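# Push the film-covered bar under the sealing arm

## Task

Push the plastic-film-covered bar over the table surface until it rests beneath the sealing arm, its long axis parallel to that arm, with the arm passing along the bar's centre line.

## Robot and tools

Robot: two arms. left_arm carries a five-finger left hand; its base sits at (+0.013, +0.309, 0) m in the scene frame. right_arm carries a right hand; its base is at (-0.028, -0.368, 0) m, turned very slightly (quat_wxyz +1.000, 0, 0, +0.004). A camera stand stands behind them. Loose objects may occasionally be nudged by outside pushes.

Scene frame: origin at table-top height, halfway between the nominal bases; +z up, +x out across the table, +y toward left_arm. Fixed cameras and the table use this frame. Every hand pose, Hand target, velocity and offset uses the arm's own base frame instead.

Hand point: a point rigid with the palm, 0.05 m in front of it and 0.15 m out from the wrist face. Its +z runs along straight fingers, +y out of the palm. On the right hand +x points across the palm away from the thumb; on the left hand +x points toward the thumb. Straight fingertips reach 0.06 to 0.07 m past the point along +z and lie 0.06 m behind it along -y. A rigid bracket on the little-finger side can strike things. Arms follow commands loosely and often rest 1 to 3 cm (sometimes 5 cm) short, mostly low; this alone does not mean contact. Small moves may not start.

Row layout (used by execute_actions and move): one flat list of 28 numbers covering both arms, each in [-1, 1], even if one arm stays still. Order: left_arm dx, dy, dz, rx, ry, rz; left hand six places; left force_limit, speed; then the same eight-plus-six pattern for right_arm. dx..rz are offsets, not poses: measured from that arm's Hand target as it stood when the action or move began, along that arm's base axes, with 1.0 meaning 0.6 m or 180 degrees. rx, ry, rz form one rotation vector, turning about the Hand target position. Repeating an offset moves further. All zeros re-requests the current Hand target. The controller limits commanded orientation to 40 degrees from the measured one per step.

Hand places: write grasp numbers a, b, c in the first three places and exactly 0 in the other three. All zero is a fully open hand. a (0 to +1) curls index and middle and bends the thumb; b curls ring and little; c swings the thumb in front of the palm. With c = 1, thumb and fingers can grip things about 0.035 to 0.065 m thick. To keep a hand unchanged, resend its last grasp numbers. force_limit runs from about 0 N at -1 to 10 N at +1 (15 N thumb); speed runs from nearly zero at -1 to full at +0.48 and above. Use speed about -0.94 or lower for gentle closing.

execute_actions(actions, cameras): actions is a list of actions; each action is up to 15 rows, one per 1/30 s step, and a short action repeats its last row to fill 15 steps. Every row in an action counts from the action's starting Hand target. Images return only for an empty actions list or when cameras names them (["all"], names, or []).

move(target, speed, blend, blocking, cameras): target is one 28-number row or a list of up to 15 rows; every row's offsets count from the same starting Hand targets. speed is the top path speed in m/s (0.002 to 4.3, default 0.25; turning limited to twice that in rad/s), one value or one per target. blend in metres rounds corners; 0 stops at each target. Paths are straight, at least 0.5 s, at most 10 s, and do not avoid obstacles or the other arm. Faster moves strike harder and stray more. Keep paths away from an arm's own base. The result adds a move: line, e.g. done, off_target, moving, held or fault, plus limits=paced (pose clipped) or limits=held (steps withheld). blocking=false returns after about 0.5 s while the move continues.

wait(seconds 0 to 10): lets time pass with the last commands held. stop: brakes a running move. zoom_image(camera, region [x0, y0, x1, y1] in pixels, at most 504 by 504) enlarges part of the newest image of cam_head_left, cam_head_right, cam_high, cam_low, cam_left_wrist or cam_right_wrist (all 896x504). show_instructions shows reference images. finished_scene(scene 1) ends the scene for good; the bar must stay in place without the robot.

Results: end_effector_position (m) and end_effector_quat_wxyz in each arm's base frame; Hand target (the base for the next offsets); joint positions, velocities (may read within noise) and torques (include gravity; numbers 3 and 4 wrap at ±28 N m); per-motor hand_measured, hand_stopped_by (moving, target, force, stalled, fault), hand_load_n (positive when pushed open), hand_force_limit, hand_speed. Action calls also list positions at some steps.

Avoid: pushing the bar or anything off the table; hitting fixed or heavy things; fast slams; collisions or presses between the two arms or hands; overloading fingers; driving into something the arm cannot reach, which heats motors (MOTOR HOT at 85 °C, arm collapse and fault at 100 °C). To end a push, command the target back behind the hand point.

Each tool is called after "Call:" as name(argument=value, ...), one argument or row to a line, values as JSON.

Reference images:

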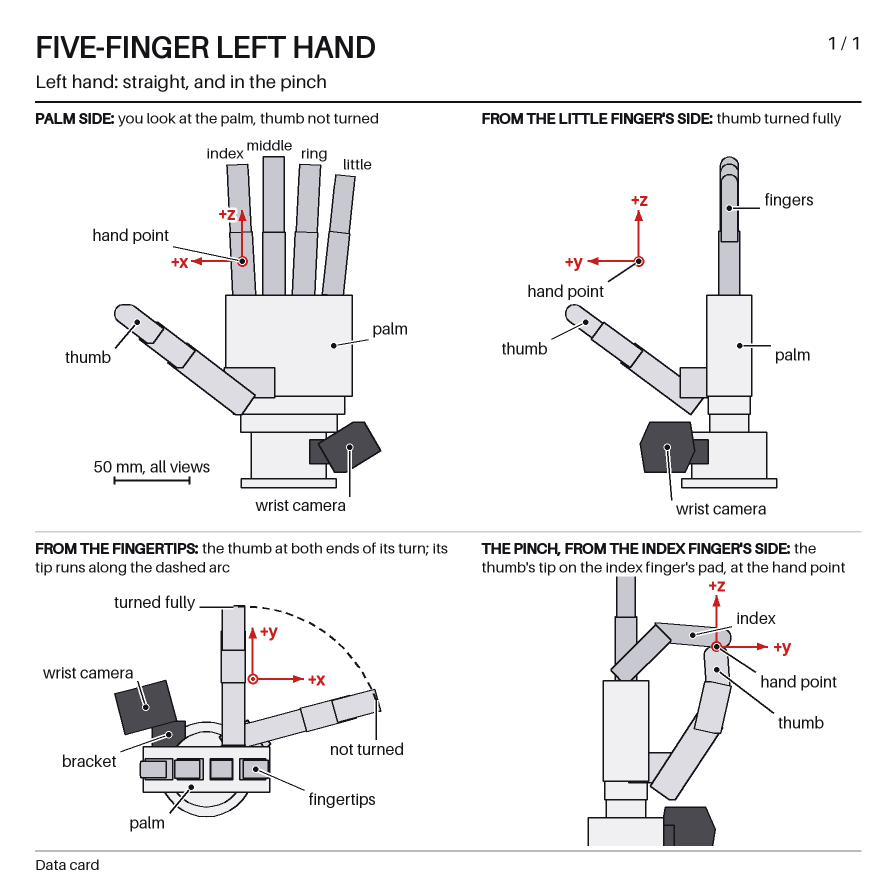

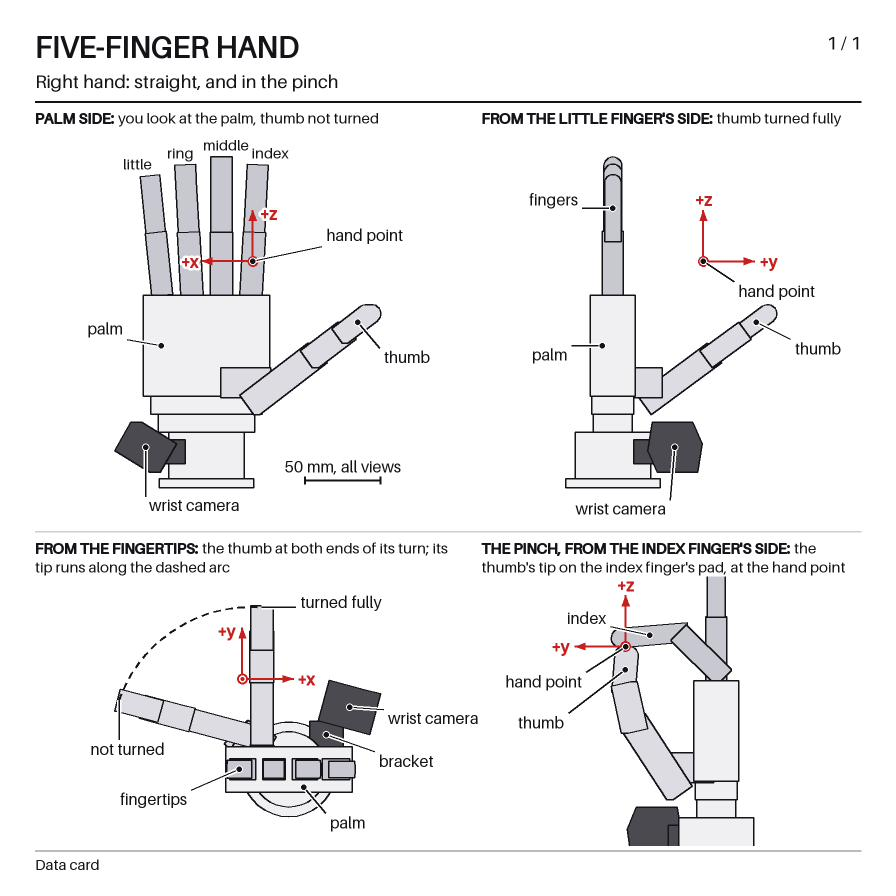

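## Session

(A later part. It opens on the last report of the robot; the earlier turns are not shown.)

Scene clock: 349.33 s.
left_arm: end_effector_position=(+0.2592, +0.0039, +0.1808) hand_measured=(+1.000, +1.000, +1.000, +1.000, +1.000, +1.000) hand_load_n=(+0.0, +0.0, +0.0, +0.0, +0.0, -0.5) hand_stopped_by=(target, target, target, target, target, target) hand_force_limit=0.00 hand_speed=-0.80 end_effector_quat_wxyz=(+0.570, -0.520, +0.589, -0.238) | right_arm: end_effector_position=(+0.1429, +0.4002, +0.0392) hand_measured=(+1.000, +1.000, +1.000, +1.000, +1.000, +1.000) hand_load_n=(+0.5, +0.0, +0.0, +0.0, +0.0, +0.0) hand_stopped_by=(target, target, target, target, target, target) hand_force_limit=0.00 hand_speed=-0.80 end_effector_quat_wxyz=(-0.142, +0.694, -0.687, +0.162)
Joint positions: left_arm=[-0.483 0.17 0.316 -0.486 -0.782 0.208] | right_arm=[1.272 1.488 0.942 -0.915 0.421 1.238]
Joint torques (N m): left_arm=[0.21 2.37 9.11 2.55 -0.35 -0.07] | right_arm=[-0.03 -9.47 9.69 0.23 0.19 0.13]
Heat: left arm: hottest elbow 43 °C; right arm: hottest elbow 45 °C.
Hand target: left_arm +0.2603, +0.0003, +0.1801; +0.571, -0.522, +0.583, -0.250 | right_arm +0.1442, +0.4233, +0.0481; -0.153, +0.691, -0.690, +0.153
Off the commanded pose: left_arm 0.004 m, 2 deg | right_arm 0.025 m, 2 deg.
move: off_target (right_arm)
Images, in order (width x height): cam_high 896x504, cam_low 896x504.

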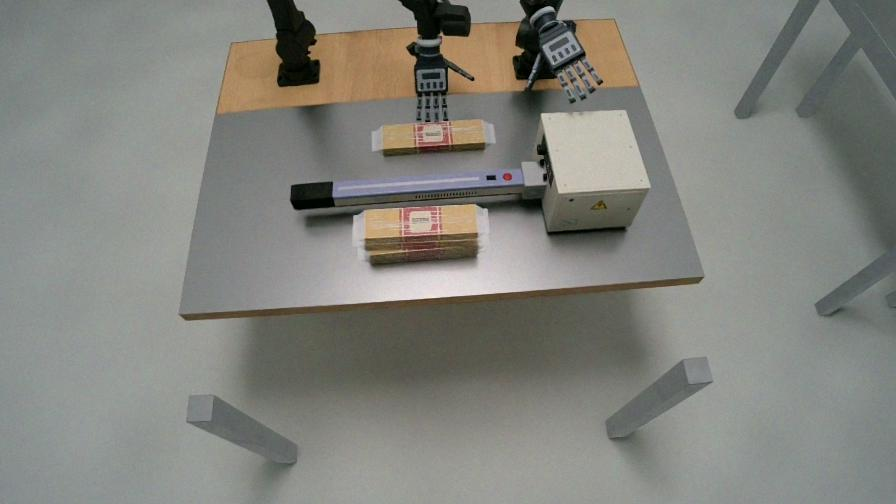

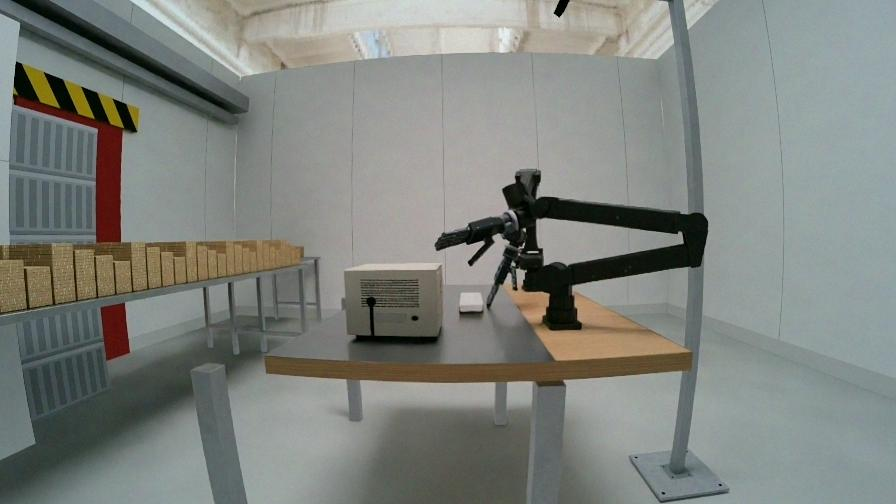

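Call:
move(
  target=[0,0,0,0,0,0,0,0,0,0,0,0,0,-0.8,0.135,-0.02,0.014,0,0,0,0,0,0,0,0,0,0,-0.8],
  speed=0.1,
  cameras=["cam_high","cam_low"],
)

Call:
zoom_image(
  camera="cam_low",
  region=[420, 240, 600, 341],
)

Call:
zoom_image(
  camera="cam_high",
  region=[280, 80, 560, 237],
)

Scene clock: 366.83 s.
left_arm: end_effector_position=(+0.2592, +0.0039, +0.1808) hand_measured=(+1.000, +1.000, +1.000, +1.000, +1.000, +1.000) hand_load_n=(+0.0, +0.0, +0.0, +0.0, +0.0, +0.0) hand_stopped_by=(target, target, target, target, target, target) hand_force_limit=0.00 hand_speed=-0.80 end_effector_quat_wxyz=(+0.570, -0.520, +0.589, -0.238) | right_arm: end_effector_position=(+0.2080, +0.3872, +0.0410) hand_measured=(+1.000, +1.000, +1.000, +1.000, +1.000, +1.000) hand_load_n=(+0.0, +0.0, -0.5, +0.0, +0.0, +0.0) hand_stopped_by=(target, target, target, target, target, target) hand_force_limit=0.00 hand_speed=-0.80 end_effector_quat_wxyz=(-0.129, +0.694, -0.690, +0.161)
Joint positions: left_arm=[-0.483 0.17 0.316 -0.486 -0.782 0.208] | right_arm=[1.104 1.519 0.984 -0.882 0.388 1.068]
Joint torques (N m): left_arm=[0.5 2.55 9.06 2.56 -0.37 -0.06] | right_arm=[-1.61 -11.05 10.15 1.13 0.22 -0.15]
Heat: left arm: hottest elbow 42 °C; right arm: hottest elbow 45 °C.
Hand target: left_arm +0.2603, +0.0003, +0.1801; +0.571, -0.522, +0.583, -0.250 | right_arm +0.2251, +0.4113, +0.0564; -0.153, +0.691, -0.690, +0.153
Off the commanded pose: left_arm 0.004 m, 2 deg | right_arm 0.033 m, 3 deg.
move: off_target (right_arm)
Images, in order (width x height): cam_high 896x504, cam_low 896x504.

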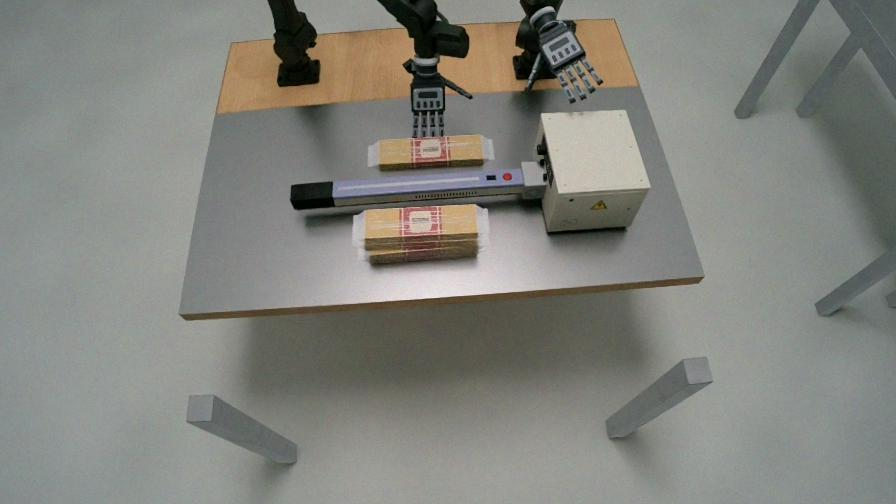

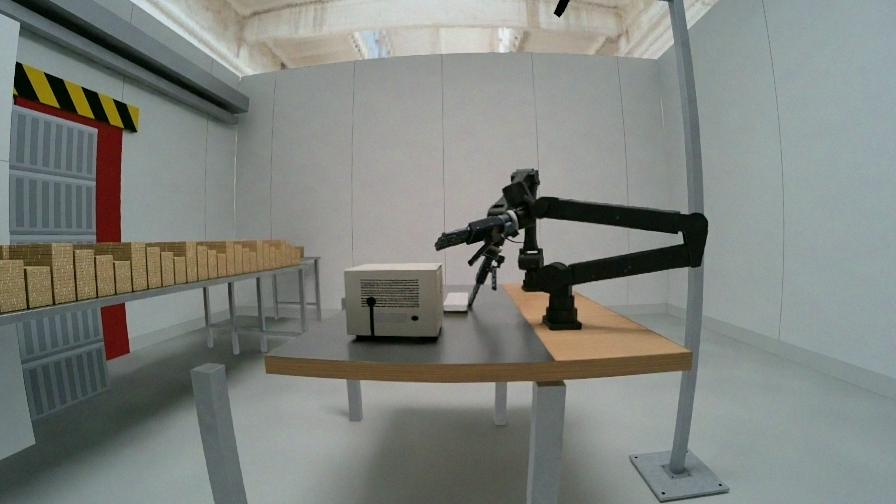

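Scaled by 2.800 from the camera's 896x504 image, which has a finer 1280x720 frame.

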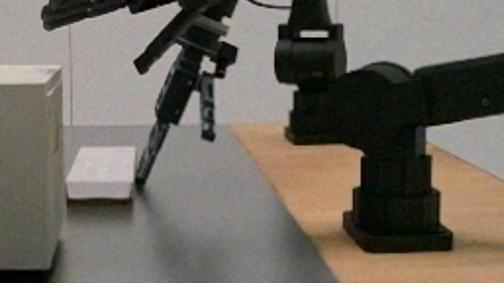

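Scaled by 1.800 from the camera's 896x504 image, which has a finer 1280x720 frame.

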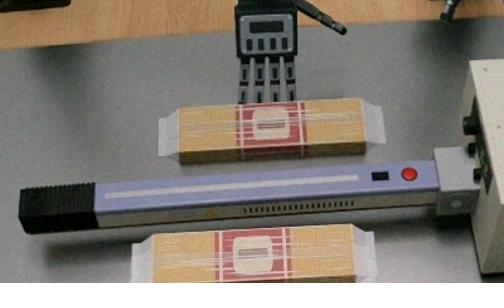

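Call:
move(
  target=[0,0,0,0,0,0,0,0,0,0,0,0,0,-0.8,0.175,0.01,0.017,0,0,0,0,0,0,0,0,0,0,-0.8],
  speed=0.1,
  cameras=["cam_high","cam_low","cam_head_left","cam_left_wrist"],
)

Call:
zoom_image(
  camera="cam_low",
  region=[420, 240, 600, 341],
)

Call:
zoom_image(
  camera="cam_high",
  region=[280, 100, 560, 257],
)

Call:
zoom_image(
  camera="cam_head_left",
  region=[380, 260, 600, 383],
)

Scene clock: 382.60 s.
left_arm: end_effector_position=(+0.2592, +0.0039, +0.1808) hand_measured=(+1.000, +1.000, +1.000, +1.000, +1.000, +1.000) hand_load_n=(+0.0, +0.0, +0.0, +0.0, +0.0, +0.0) hand_stopped_by=(target, target, target, target, target, target) hand_force_limit=0.00 hand_speed=-0.80 end_effector_quat_wxyz=(+0.570, -0.520, +0.589, -0.238) | right_arm: end_effector_position=(+0.3076, +0.3960, +0.0485) hand_measured=(+1.000, +1.000, +1.000, +1.000, +1.000, +1.000) hand_load_n=(+0.0, -0.5, +0.0, +0.0, +0.0, +0.0) hand_stopped_by=(target, target, target, target, target, target) hand_force_limit=0.00 hand_speed=-0.80 end_effector_quat_wxyz=(-0.124, +0.694, -0.692, +0.156)
Joint positions: left_arm=[-0.483 0.17 0.316 -0.486 -0.782 0.208] | right_arm=[0.917 1.648 1.161 -0.869 0.341 0.876]
Joint torques (N m): left_arm=[0.38 2.96 9.16 2.41 -0.36 -0.08] | right_arm=[-1.55 -13.86 10.63 1.29 0.24 -0.17]
Heat: left arm: hottest elbow 41 °C; right arm: hottest elbow 49 °C.
Hand target: left_arm +0.2603, +0.0003, +0.1801; +0.571, -0.522, +0.583, -0.250 | right_arm +0.3301, +0.4174, +0.0667; -0.153, +0.691, -0.690, +0.153
Off the commanded pose: left_arm 0.004 m, 2 deg | right_arm 0.036 m, 3 deg.
move: off_target (right_arm)
Images, in order (width x height): cam_head_left 896x504, cam_high 896x504, cam_low 896x504, cam_left_wrist 896x504.

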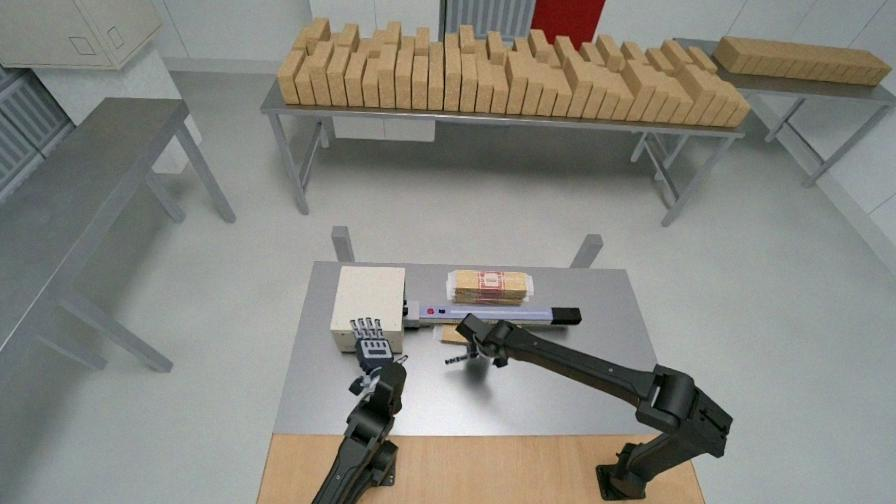

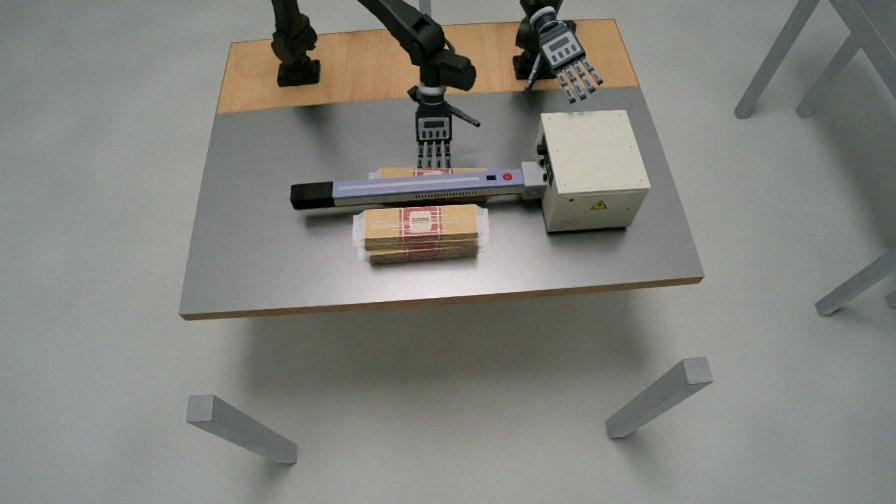

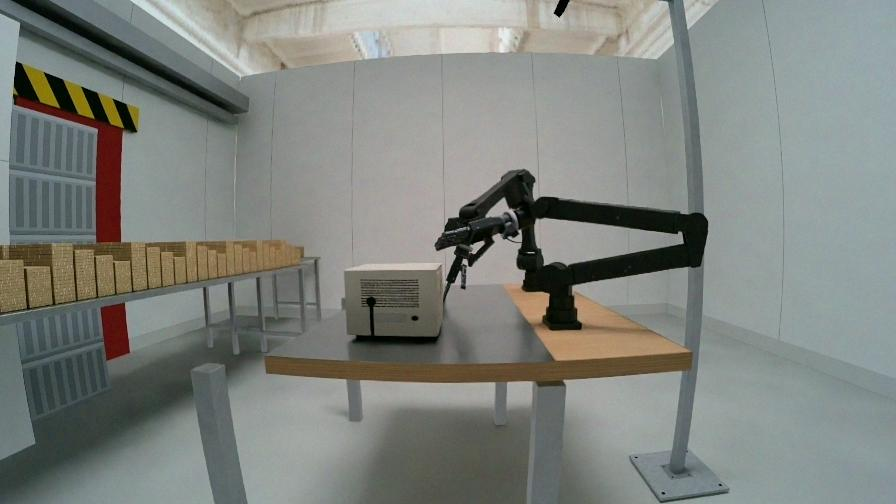

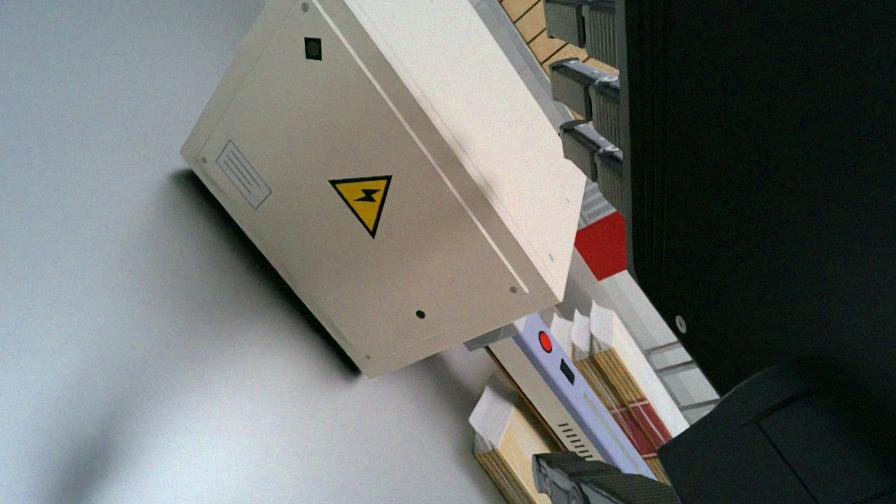

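Scaled by 2.800 from the camera's 896x504 image, which has a finer 1280x720 frame.

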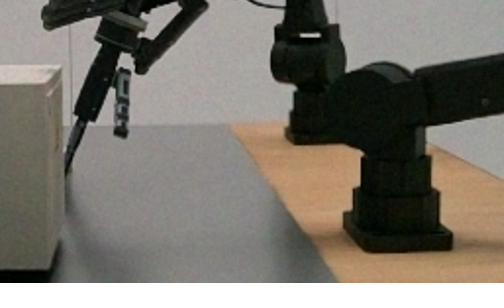

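Scaled by 1.800 from the camera's 896x504 image, which has a finer 1280x720 frame.

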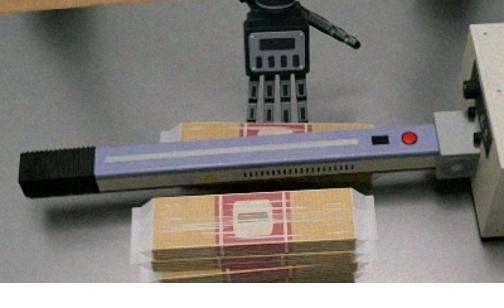

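Scaled by 2.291 from the camera's 896x504 image, which has a finer 1280x720 frame.

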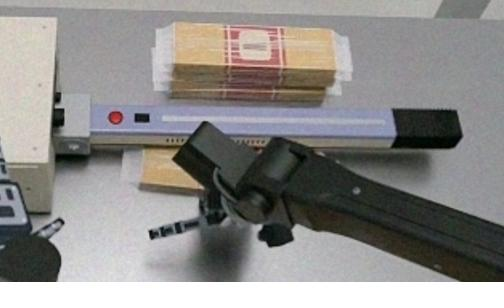

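Call:
zoom_image(
  camera="cam_high",
  region=[360, 155, 500, 233],
)

Call:
zoom_image(
  camera="cam_head_left",
  region=[400, 300, 540, 378],
)

Scaled by 3.600 from the camera's 896x504 image, which has a finer 1280x720 frame.

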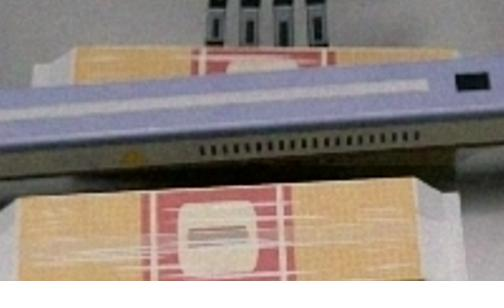

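Scaled by 3.600 from the camera's 896x504 image, which has a finer 1280x720 frame.

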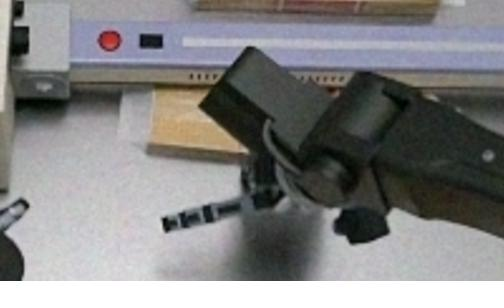

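Call:
move(
  target=[
    [0,0,0,0,0,0,0,0,0,0,0,0,0,-0.8,-0.07,0,0.005,0,0,0,0,0,0,0,0,0,0,-0.8],
    [0,0,0,0,0,0,0,0,0,0,0,0,0,-0.8,-0.07,-0.145,0,0,0,0,0,0,0,0,0,0,0,-0.8],
    [0,0,0,0,0,0,0,0,0,0,0,0,0,-0.8,0.015,-0.145,-0.003,0,0,0,0,0,0,0,0,0,0,-0.8],
  ],
  speed=[0.15,0.15,0.1],
  cameras=["cam_high","cam_low","cam_head_left"],
)

Call:
zoom_image(
  camera="cam_high",
  region=[360, 145, 500, 223],
)

Call:
zoom_image(
  camera="cam_head_left",
  region=[400, 290, 580, 390],
)

Scene clock: 432.80 s.
left_arm: end_effector_position=(+0.2592, +0.0039, +0.1808) hand_measured=(+1.000, +1.000, +1.000, +1.000, +1.000, +1.000) hand_load_n=(+0.0, +0.0, +0.0, +0.0, +0.0, -0.5) hand_stopped_by=(target, target, target, target, target, target) hand_force_limit=0.00 hand_speed=-0.80 end_effector_quat_wxyz=(+0.570, -0.520, +0.589, -0.238) | right_arm: end_effector_position=(+0.3121, +0.3105, +0.0448) hand_measured=(+1.000, +1.000, +1.000, +1.000, +1.000, +1.000) hand_load_n=(+0.0, +0.0, -0.5, +0.0, +0.0, +0.0) hand_stopped_by=(target, target, target, target, target, target) hand_force_limit=0.00 hand_speed=-0.80 end_effector_quat_wxyz=(-0.120, +0.696, -0.692, +0.152)
Joint positions: left_arm=[-0.483 0.17 0.316 -0.486 -0.782 0.208] | right_arm=[0.777 1.503 0.974 -0.788 0.3 0.733]
Joint torques (N m): left_arm=[0.62 2.84 9.06 2.43 -0.35 -0.07] | right_arm=[-1.67 -11.4 10.65 1.44 0.18 -0.14]
Heat: left arm: hottest elbow 40 °C; right arm: hottest elbow 50 °C.
Hand target: left_arm +0.2603, +0.0003, +0.1801; +0.571, -0.522, +0.583, -0.250 | right_arm +0.3392, +0.3302, +0.0648; -0.153, +0.691, -0.690, +0.153
Off the commanded pose: left_arm 0.004 m, 2 deg | right_arm 0.039 m, 4 deg.
move: off_target (right_arm)
Images, in order (width x height): cam_head_left 896x504, cam_high 896x504, cam_low 896x504.

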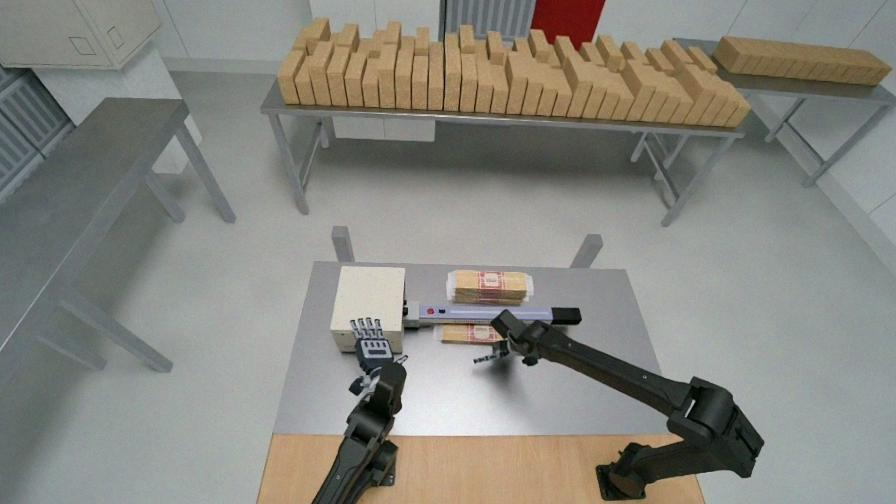

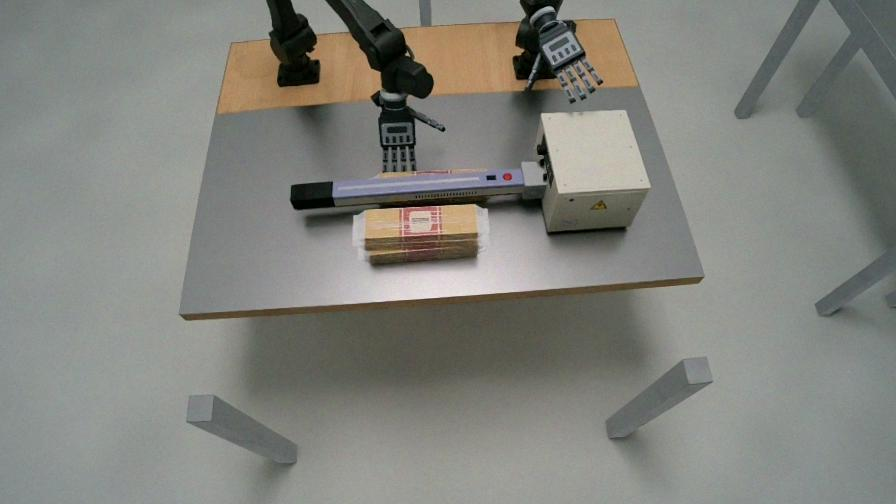

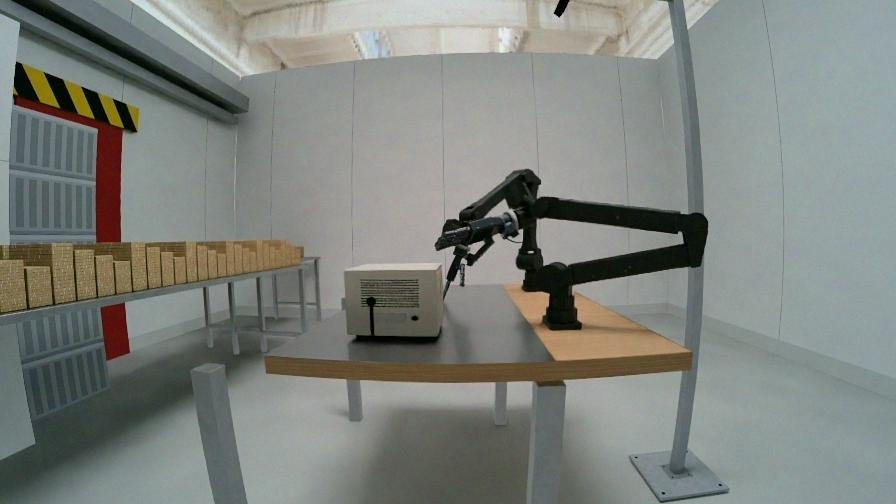

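Scaled by 3.600 from the camera's 896x504 image, which has a finer 1280x720 frame.

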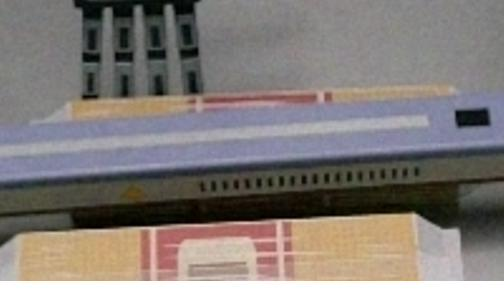

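Scaled by 2.800 from the camera's 896x504 image, which has a finer 1280x720 frame.

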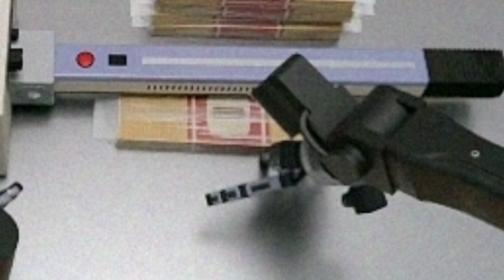

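Call:
move(
  target=[
    [0,0,0,0,0,0,0,0,0,0,0,0,0,-0.8,0.012,0,0,0,0,0,0,0,0,0,0,0,0,-0.8],
    [0,0,0,0,0,0,0,0,0,0,0,0,0,-0.8,-0.075,0,0.005,0,0,0,0,0,0,0,0,0,0,-0.8],
    [0,0,0,0,0,0,0,0,0,0,0,0,0,-0.8,-0.075,0.117,0.007,0,0,0,0,0,0,0,0,0,0,-0.8],
    [0,0,0,0,0,0,0,0,0,0,0,0,0,-0.8,0.042,0.117,0.007,0,0,0,0,0,0,0,0,0,0,-0.8],
  ],
  speed=[0.1,0.15,0.15,0.1],
  cameras=["cam_high","cam_head_left","cam_head_right"],
)

Call:
zoom_image(
  camera="cam_high",
  region=[360, 145, 500, 223],
)

Call:
zoom_image(
  camera="cam_head_left",
  region=[400, 290, 580, 390],
)

Scene clock: 454.47 s.
left_arm: end_effector_position=(+0.2592, +0.0039, +0.1808) hand_measured=(+1.000, +1.000, +1.000, +1.000, +1.000, +1.000) hand_load_n=(+0.0, +0.0, +0.0, +0.0, +0.0, +0.0) hand_stopped_by=(target, target, target, target, target, target) hand_force_limit=0.00 hand_speed=-0.80 end_effector_quat_wxyz=(+0.570, -0.520, +0.589, -0.238) | right_arm: end_effector_position=(+0.3414, +0.3830, +0.0500) hand_measured=(+1.000, +1.000, +1.000, +1.000, +1.000, +1.000) hand_load_n=(+0.0, +0.0, -0.5, +0.0, +0.0, -0.5) hand_stopped_by=(target, target, target, target, target, target) hand_force_limit=0.00 hand_speed=-0.80 end_effector_quat_wxyz=(-0.129, +0.694, -0.691, +0.154)
Joint positions: left_arm=[-0.483 0.17 0.316 -0.486 -0.782 0.208] | right_arm=[0.843 1.664 1.184 -0.841 0.32 0.799]
Joint torques (N m): left_arm=[0.38 2.43 8.96 2.51 -0.36 -0.07] | right_arm=[-1.61 -14.27 10.93 0.8 0.2 -0.17]
Heat: left arm: hottest elbow 40 °C; right arm: hottest elbow 52 °C.
Hand target: left_arm +0.2603, +0.0003, +0.1801; +0.571, -0.522, +0.583, -0.250 | right_arm +0.3644, +0.4006, +0.0691; -0.153, +0.691, -0.690, +0.153
Off the commanded pose: left_arm 0.004 m, 2 deg | right_arm 0.035 m, 3 deg.
move: off_target (right_arm)
Images, in order (width x height): cam_head_left 896x504, cam_head_right 896x504, cam_high 896x504.

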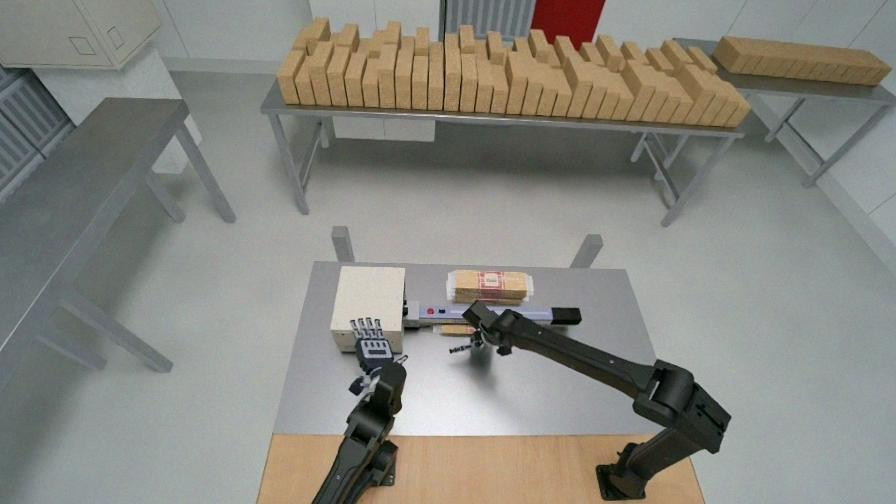

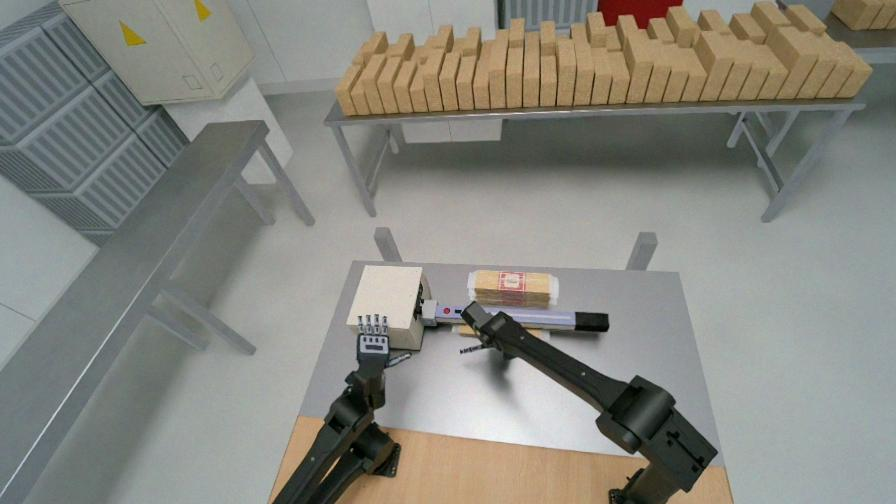

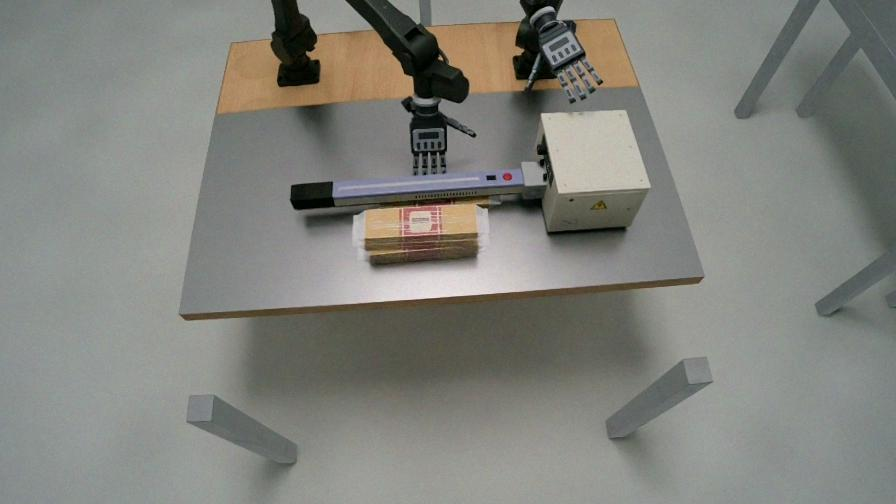

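Scaled by 3.600 from the camera's 896x504 image, which has a finer 1280x720 frame.

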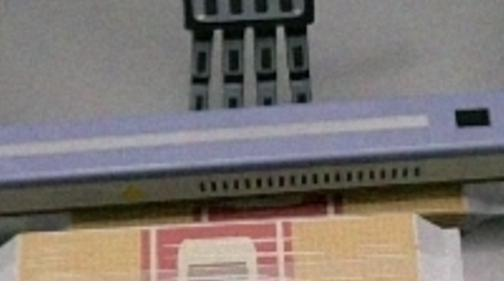

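Scaled by 2.800 from the camera's 896x504 image, which has a finer 1280x720 frame.

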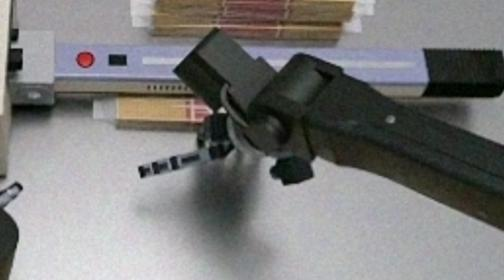

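Call:
zoom_image(
  camera="cam_head_left",
  region=[400, 295, 500, 351],
)

Call:
zoom_image(
  camera="cam_head_right",
  region=[420, 290, 560, 368],
)

Call:
zoom_image(
  camera="cam_high",
  region=[350, 160, 510, 250],
)

Scaled by 5.040 from the camera's 896x504 image, which has a finer 1280x720 frame.

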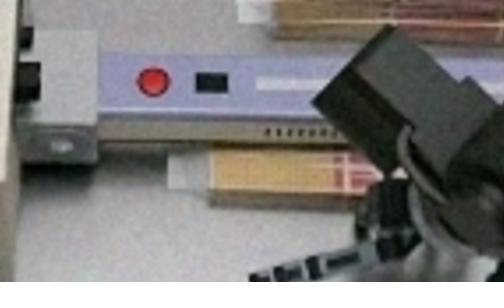

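Scaled by 3.600 from the camera's 896x504 image, which has a finer 1280x720 frame.

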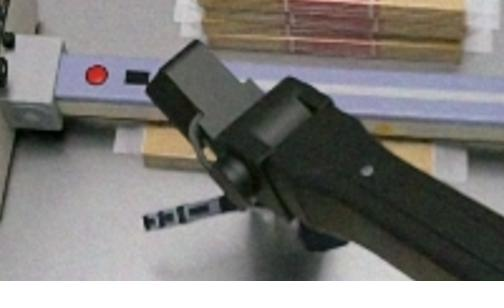

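Scaled by 3.150 from the camera's 896x504 image, which has a finer 1280x720 frame.

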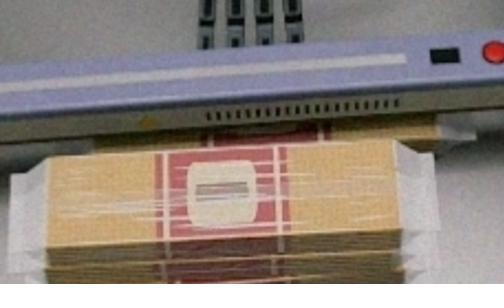

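Call:
move(
  target=[
    [0,0,0,0,0,0,0,0,0,0,0,0,0,-0.8,-0.1,0,0.0,0,0,0,0,0,0,0,0,0,0,-0.8],
    [0,0,0,0,0,0,0,0,0,0,0,0,0,-0.8,-0.3,-0.25,0.1,0,0,0,0,0,0,0,0,0,0,-0.8],
  ],
  speed=[0.15,0.3],
  blend=0.03,
  cameras=["cam_high","cam_head_left","cam_head_right"],
)

Call:
zoom_image(
  camera="cam_head_left",
  region=[400, 285, 560, 375],
)

Call:
zoom_image(
  camera="cam_head_right",
  region=[420, 285, 580, 375],
)

Call:
zoom_image(
  camera="cam_high",
  region=[350, 160, 510, 250],
)

Scene clock: 478.80 s.
left_arm: end_effector_position=(+0.2592, +0.0039, +0.1808) hand_measured=(+1.000, +1.000, +1.000, +1.000, +1.000, +1.000) hand_load_n=(+0.0, +0.0, +0.0, +0.0, +0.0, +0.0) hand_stopped_by=(target, target, target, target, target, target) hand_force_limit=0.00 hand_speed=-0.80 end_effector_quat_wxyz=(+0.570, -0.520, +0.589, -0.238) | right_arm: end_effector_position=(+0.1887, +0.2526, +0.1304) hand_measured=(+1.000, +1.000, +1.000, +1.000, +1.000, +1.000) hand_load_n=(+0.0, +0.0, -0.5, +0.0, +0.0, +0.0) hand_stopped_by=(target, target, target, target, target, target) hand_force_limit=0.00 hand_speed=-0.80 end_effector_quat_wxyz=(-0.156, +0.693, -0.688, +0.152)
Joint positions: left_arm=[-0.483 0.17 0.316 -0.486 -0.782 0.208] | right_arm=[0.943 1.018 0.792 -1.07 0.347 0.887]
Joint torques (N m): left_arm=[0.21 2.78 9.06 2.54 -0.37 -0.06] | right_arm=[-0.21 -5.71 6.69 0.25 0.4 0.11]
Heat: left arm: hottest elbow 40 °C; right arm: hottest elbow 52 °C.
Hand target: left_arm +0.2603, +0.0003, +0.1801; +0.571, -0.522, +0.583, -0.250 | right_arm +0.1843, +0.2506, +0.1292; -0.153, +0.691, -0.690, +0.153
Off the commanded pose: left_arm 0.004 m, 2 deg | right_arm 0.005 m, 0 deg.
move: done; blend cut to 0.0295 m at target 1
Images, in order (width x height): cam_head_left 896x504, cam_head_right 896x504, cam_high 896x504.

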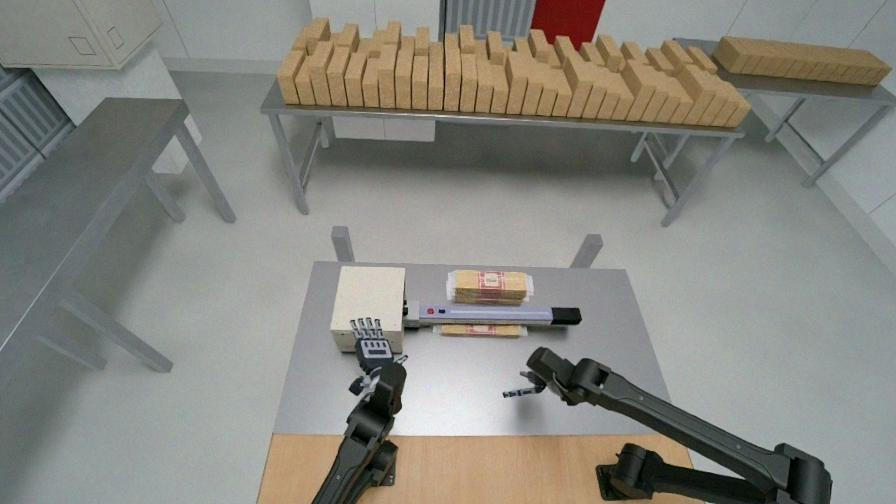

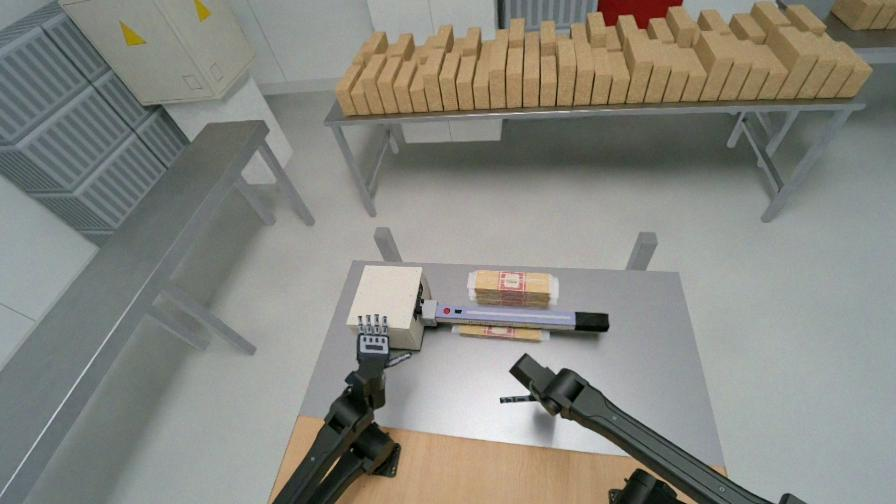

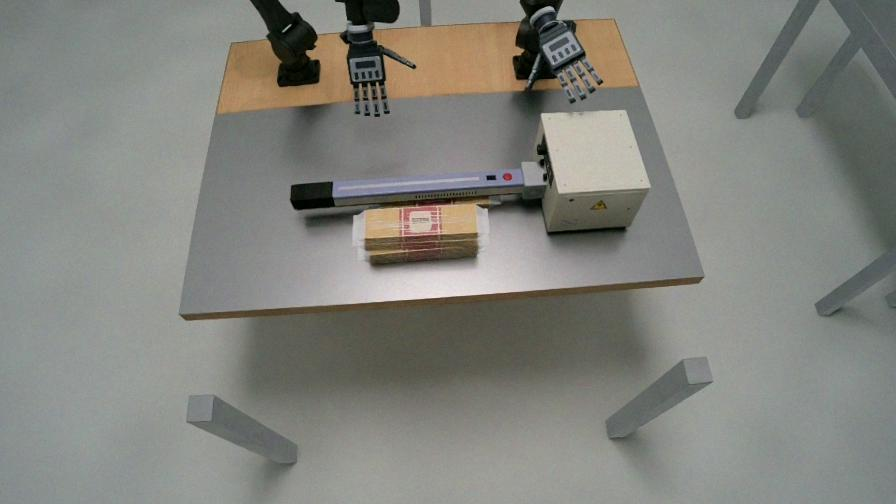

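Scaled by 3.150 from the camera's 896x504 image, which has a finer 1280x720 frame.

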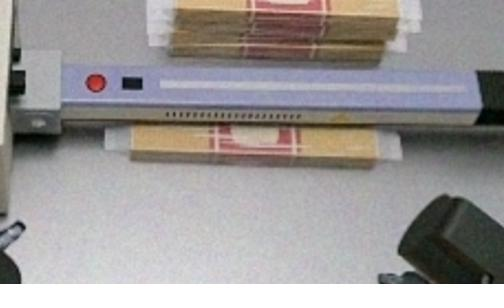

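Scaled by 3.150 from the camera's 896x504 image, which has a finer 1280x720 frame.

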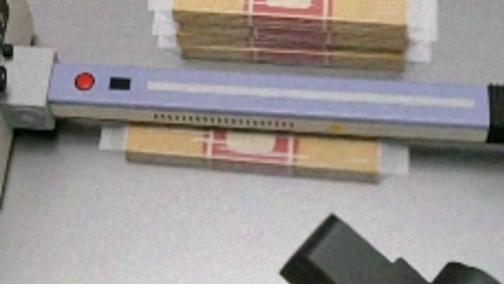

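Scaled by 3.150 from the camera's 896x504 image, which has a finer 1280x720 frame.

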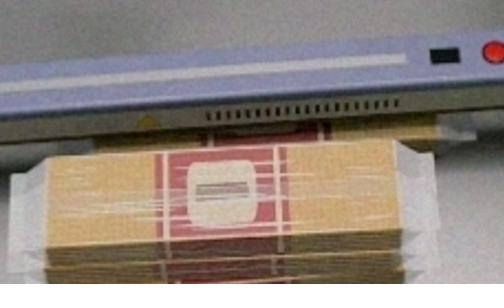

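Call:
move(
  target=[0,0,0,0,0,0,0,0,0,0,0,0,0,-0.8,0.201,0.229,-0.082,0,0,0,0,0,0,0,0,0,0,-0.8],
  speed=0.2,
  cameras=["cam_high"],
)

Call:
zoom_image(
  camera="cam_high",
  region=[350, 130, 510, 220],
)

Scene clock: 539.47 s.
left_arm: end_effector_position=(+0.2592, +0.0039, +0.1808) hand_measured=(+1.000, +1.000, +1.000, +1.000, +1.000, +1.000) hand_load_n=(+0.0, -0.5, +0.0, +0.0, +0.0, +0.0) hand_stopped_by=(target, target, target, target, target, target) hand_force_limit=0.00 hand_speed=-0.80 end_effector_quat_wxyz=(+0.570, -0.520, +0.589, -0.238) | right_arm: end_effector_position=(+0.2849, +0.3679, +0.0604) hand_measured=(+1.000, +1.000, +1.000, +1.000, +1.000, +1.000) hand_load_n=(+0.0, +0.0, +0.0, +0.0, +0.0, +0.0) hand_stopped_by=(target, target, target, target, target, target) hand_force_limit=0.00 hand_speed=-0.80 end_effector_quat_wxyz=(-0.126, +0.694, -0.691, +0.157)
Joint positions: left_arm=[-0.483 0.17 0.316 -0.486 -0.782 0.208] | right_arm=[0.92 1.545 1.07 -0.878 0.345 0.878]
Joint torques (N m): left_arm=[0.44 2.26 9.1 2.56 -0.33 -0.07] | right_arm=[-1.55 -12.57 10.48 1.05 0.15 -0.16]
Heat: left arm: hottest elbow 39 °C; right arm: hottest elbow 48 °C.
Hand target: left_arm +0.2603, +0.0003, +0.1801; +0.571, -0.522, +0.583, -0.250 | right_arm +0.3050, +0.3879, +0.0799; -0.153, +0.691, -0.690, +0.153
Off the commanded pose: left_arm 0.004 m, 2 deg | right_arm 0.034 m, 3 deg.
move: off_target (right_arm)
Images, in order (width x height): cam_high 896x504.

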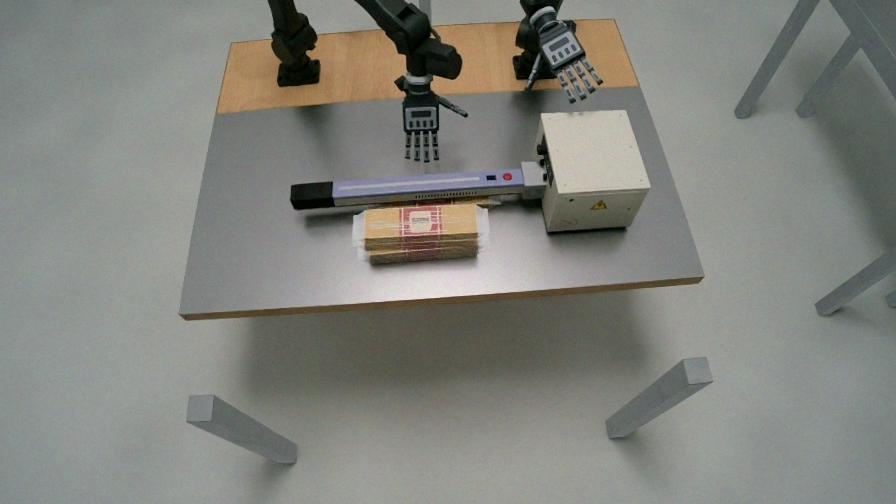

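Scaled by 3.150 from the camera's 896x504 image, which has a finer 1280x720 frame.

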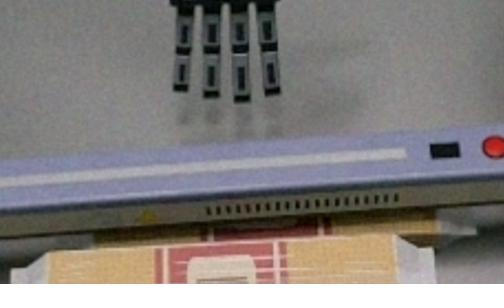

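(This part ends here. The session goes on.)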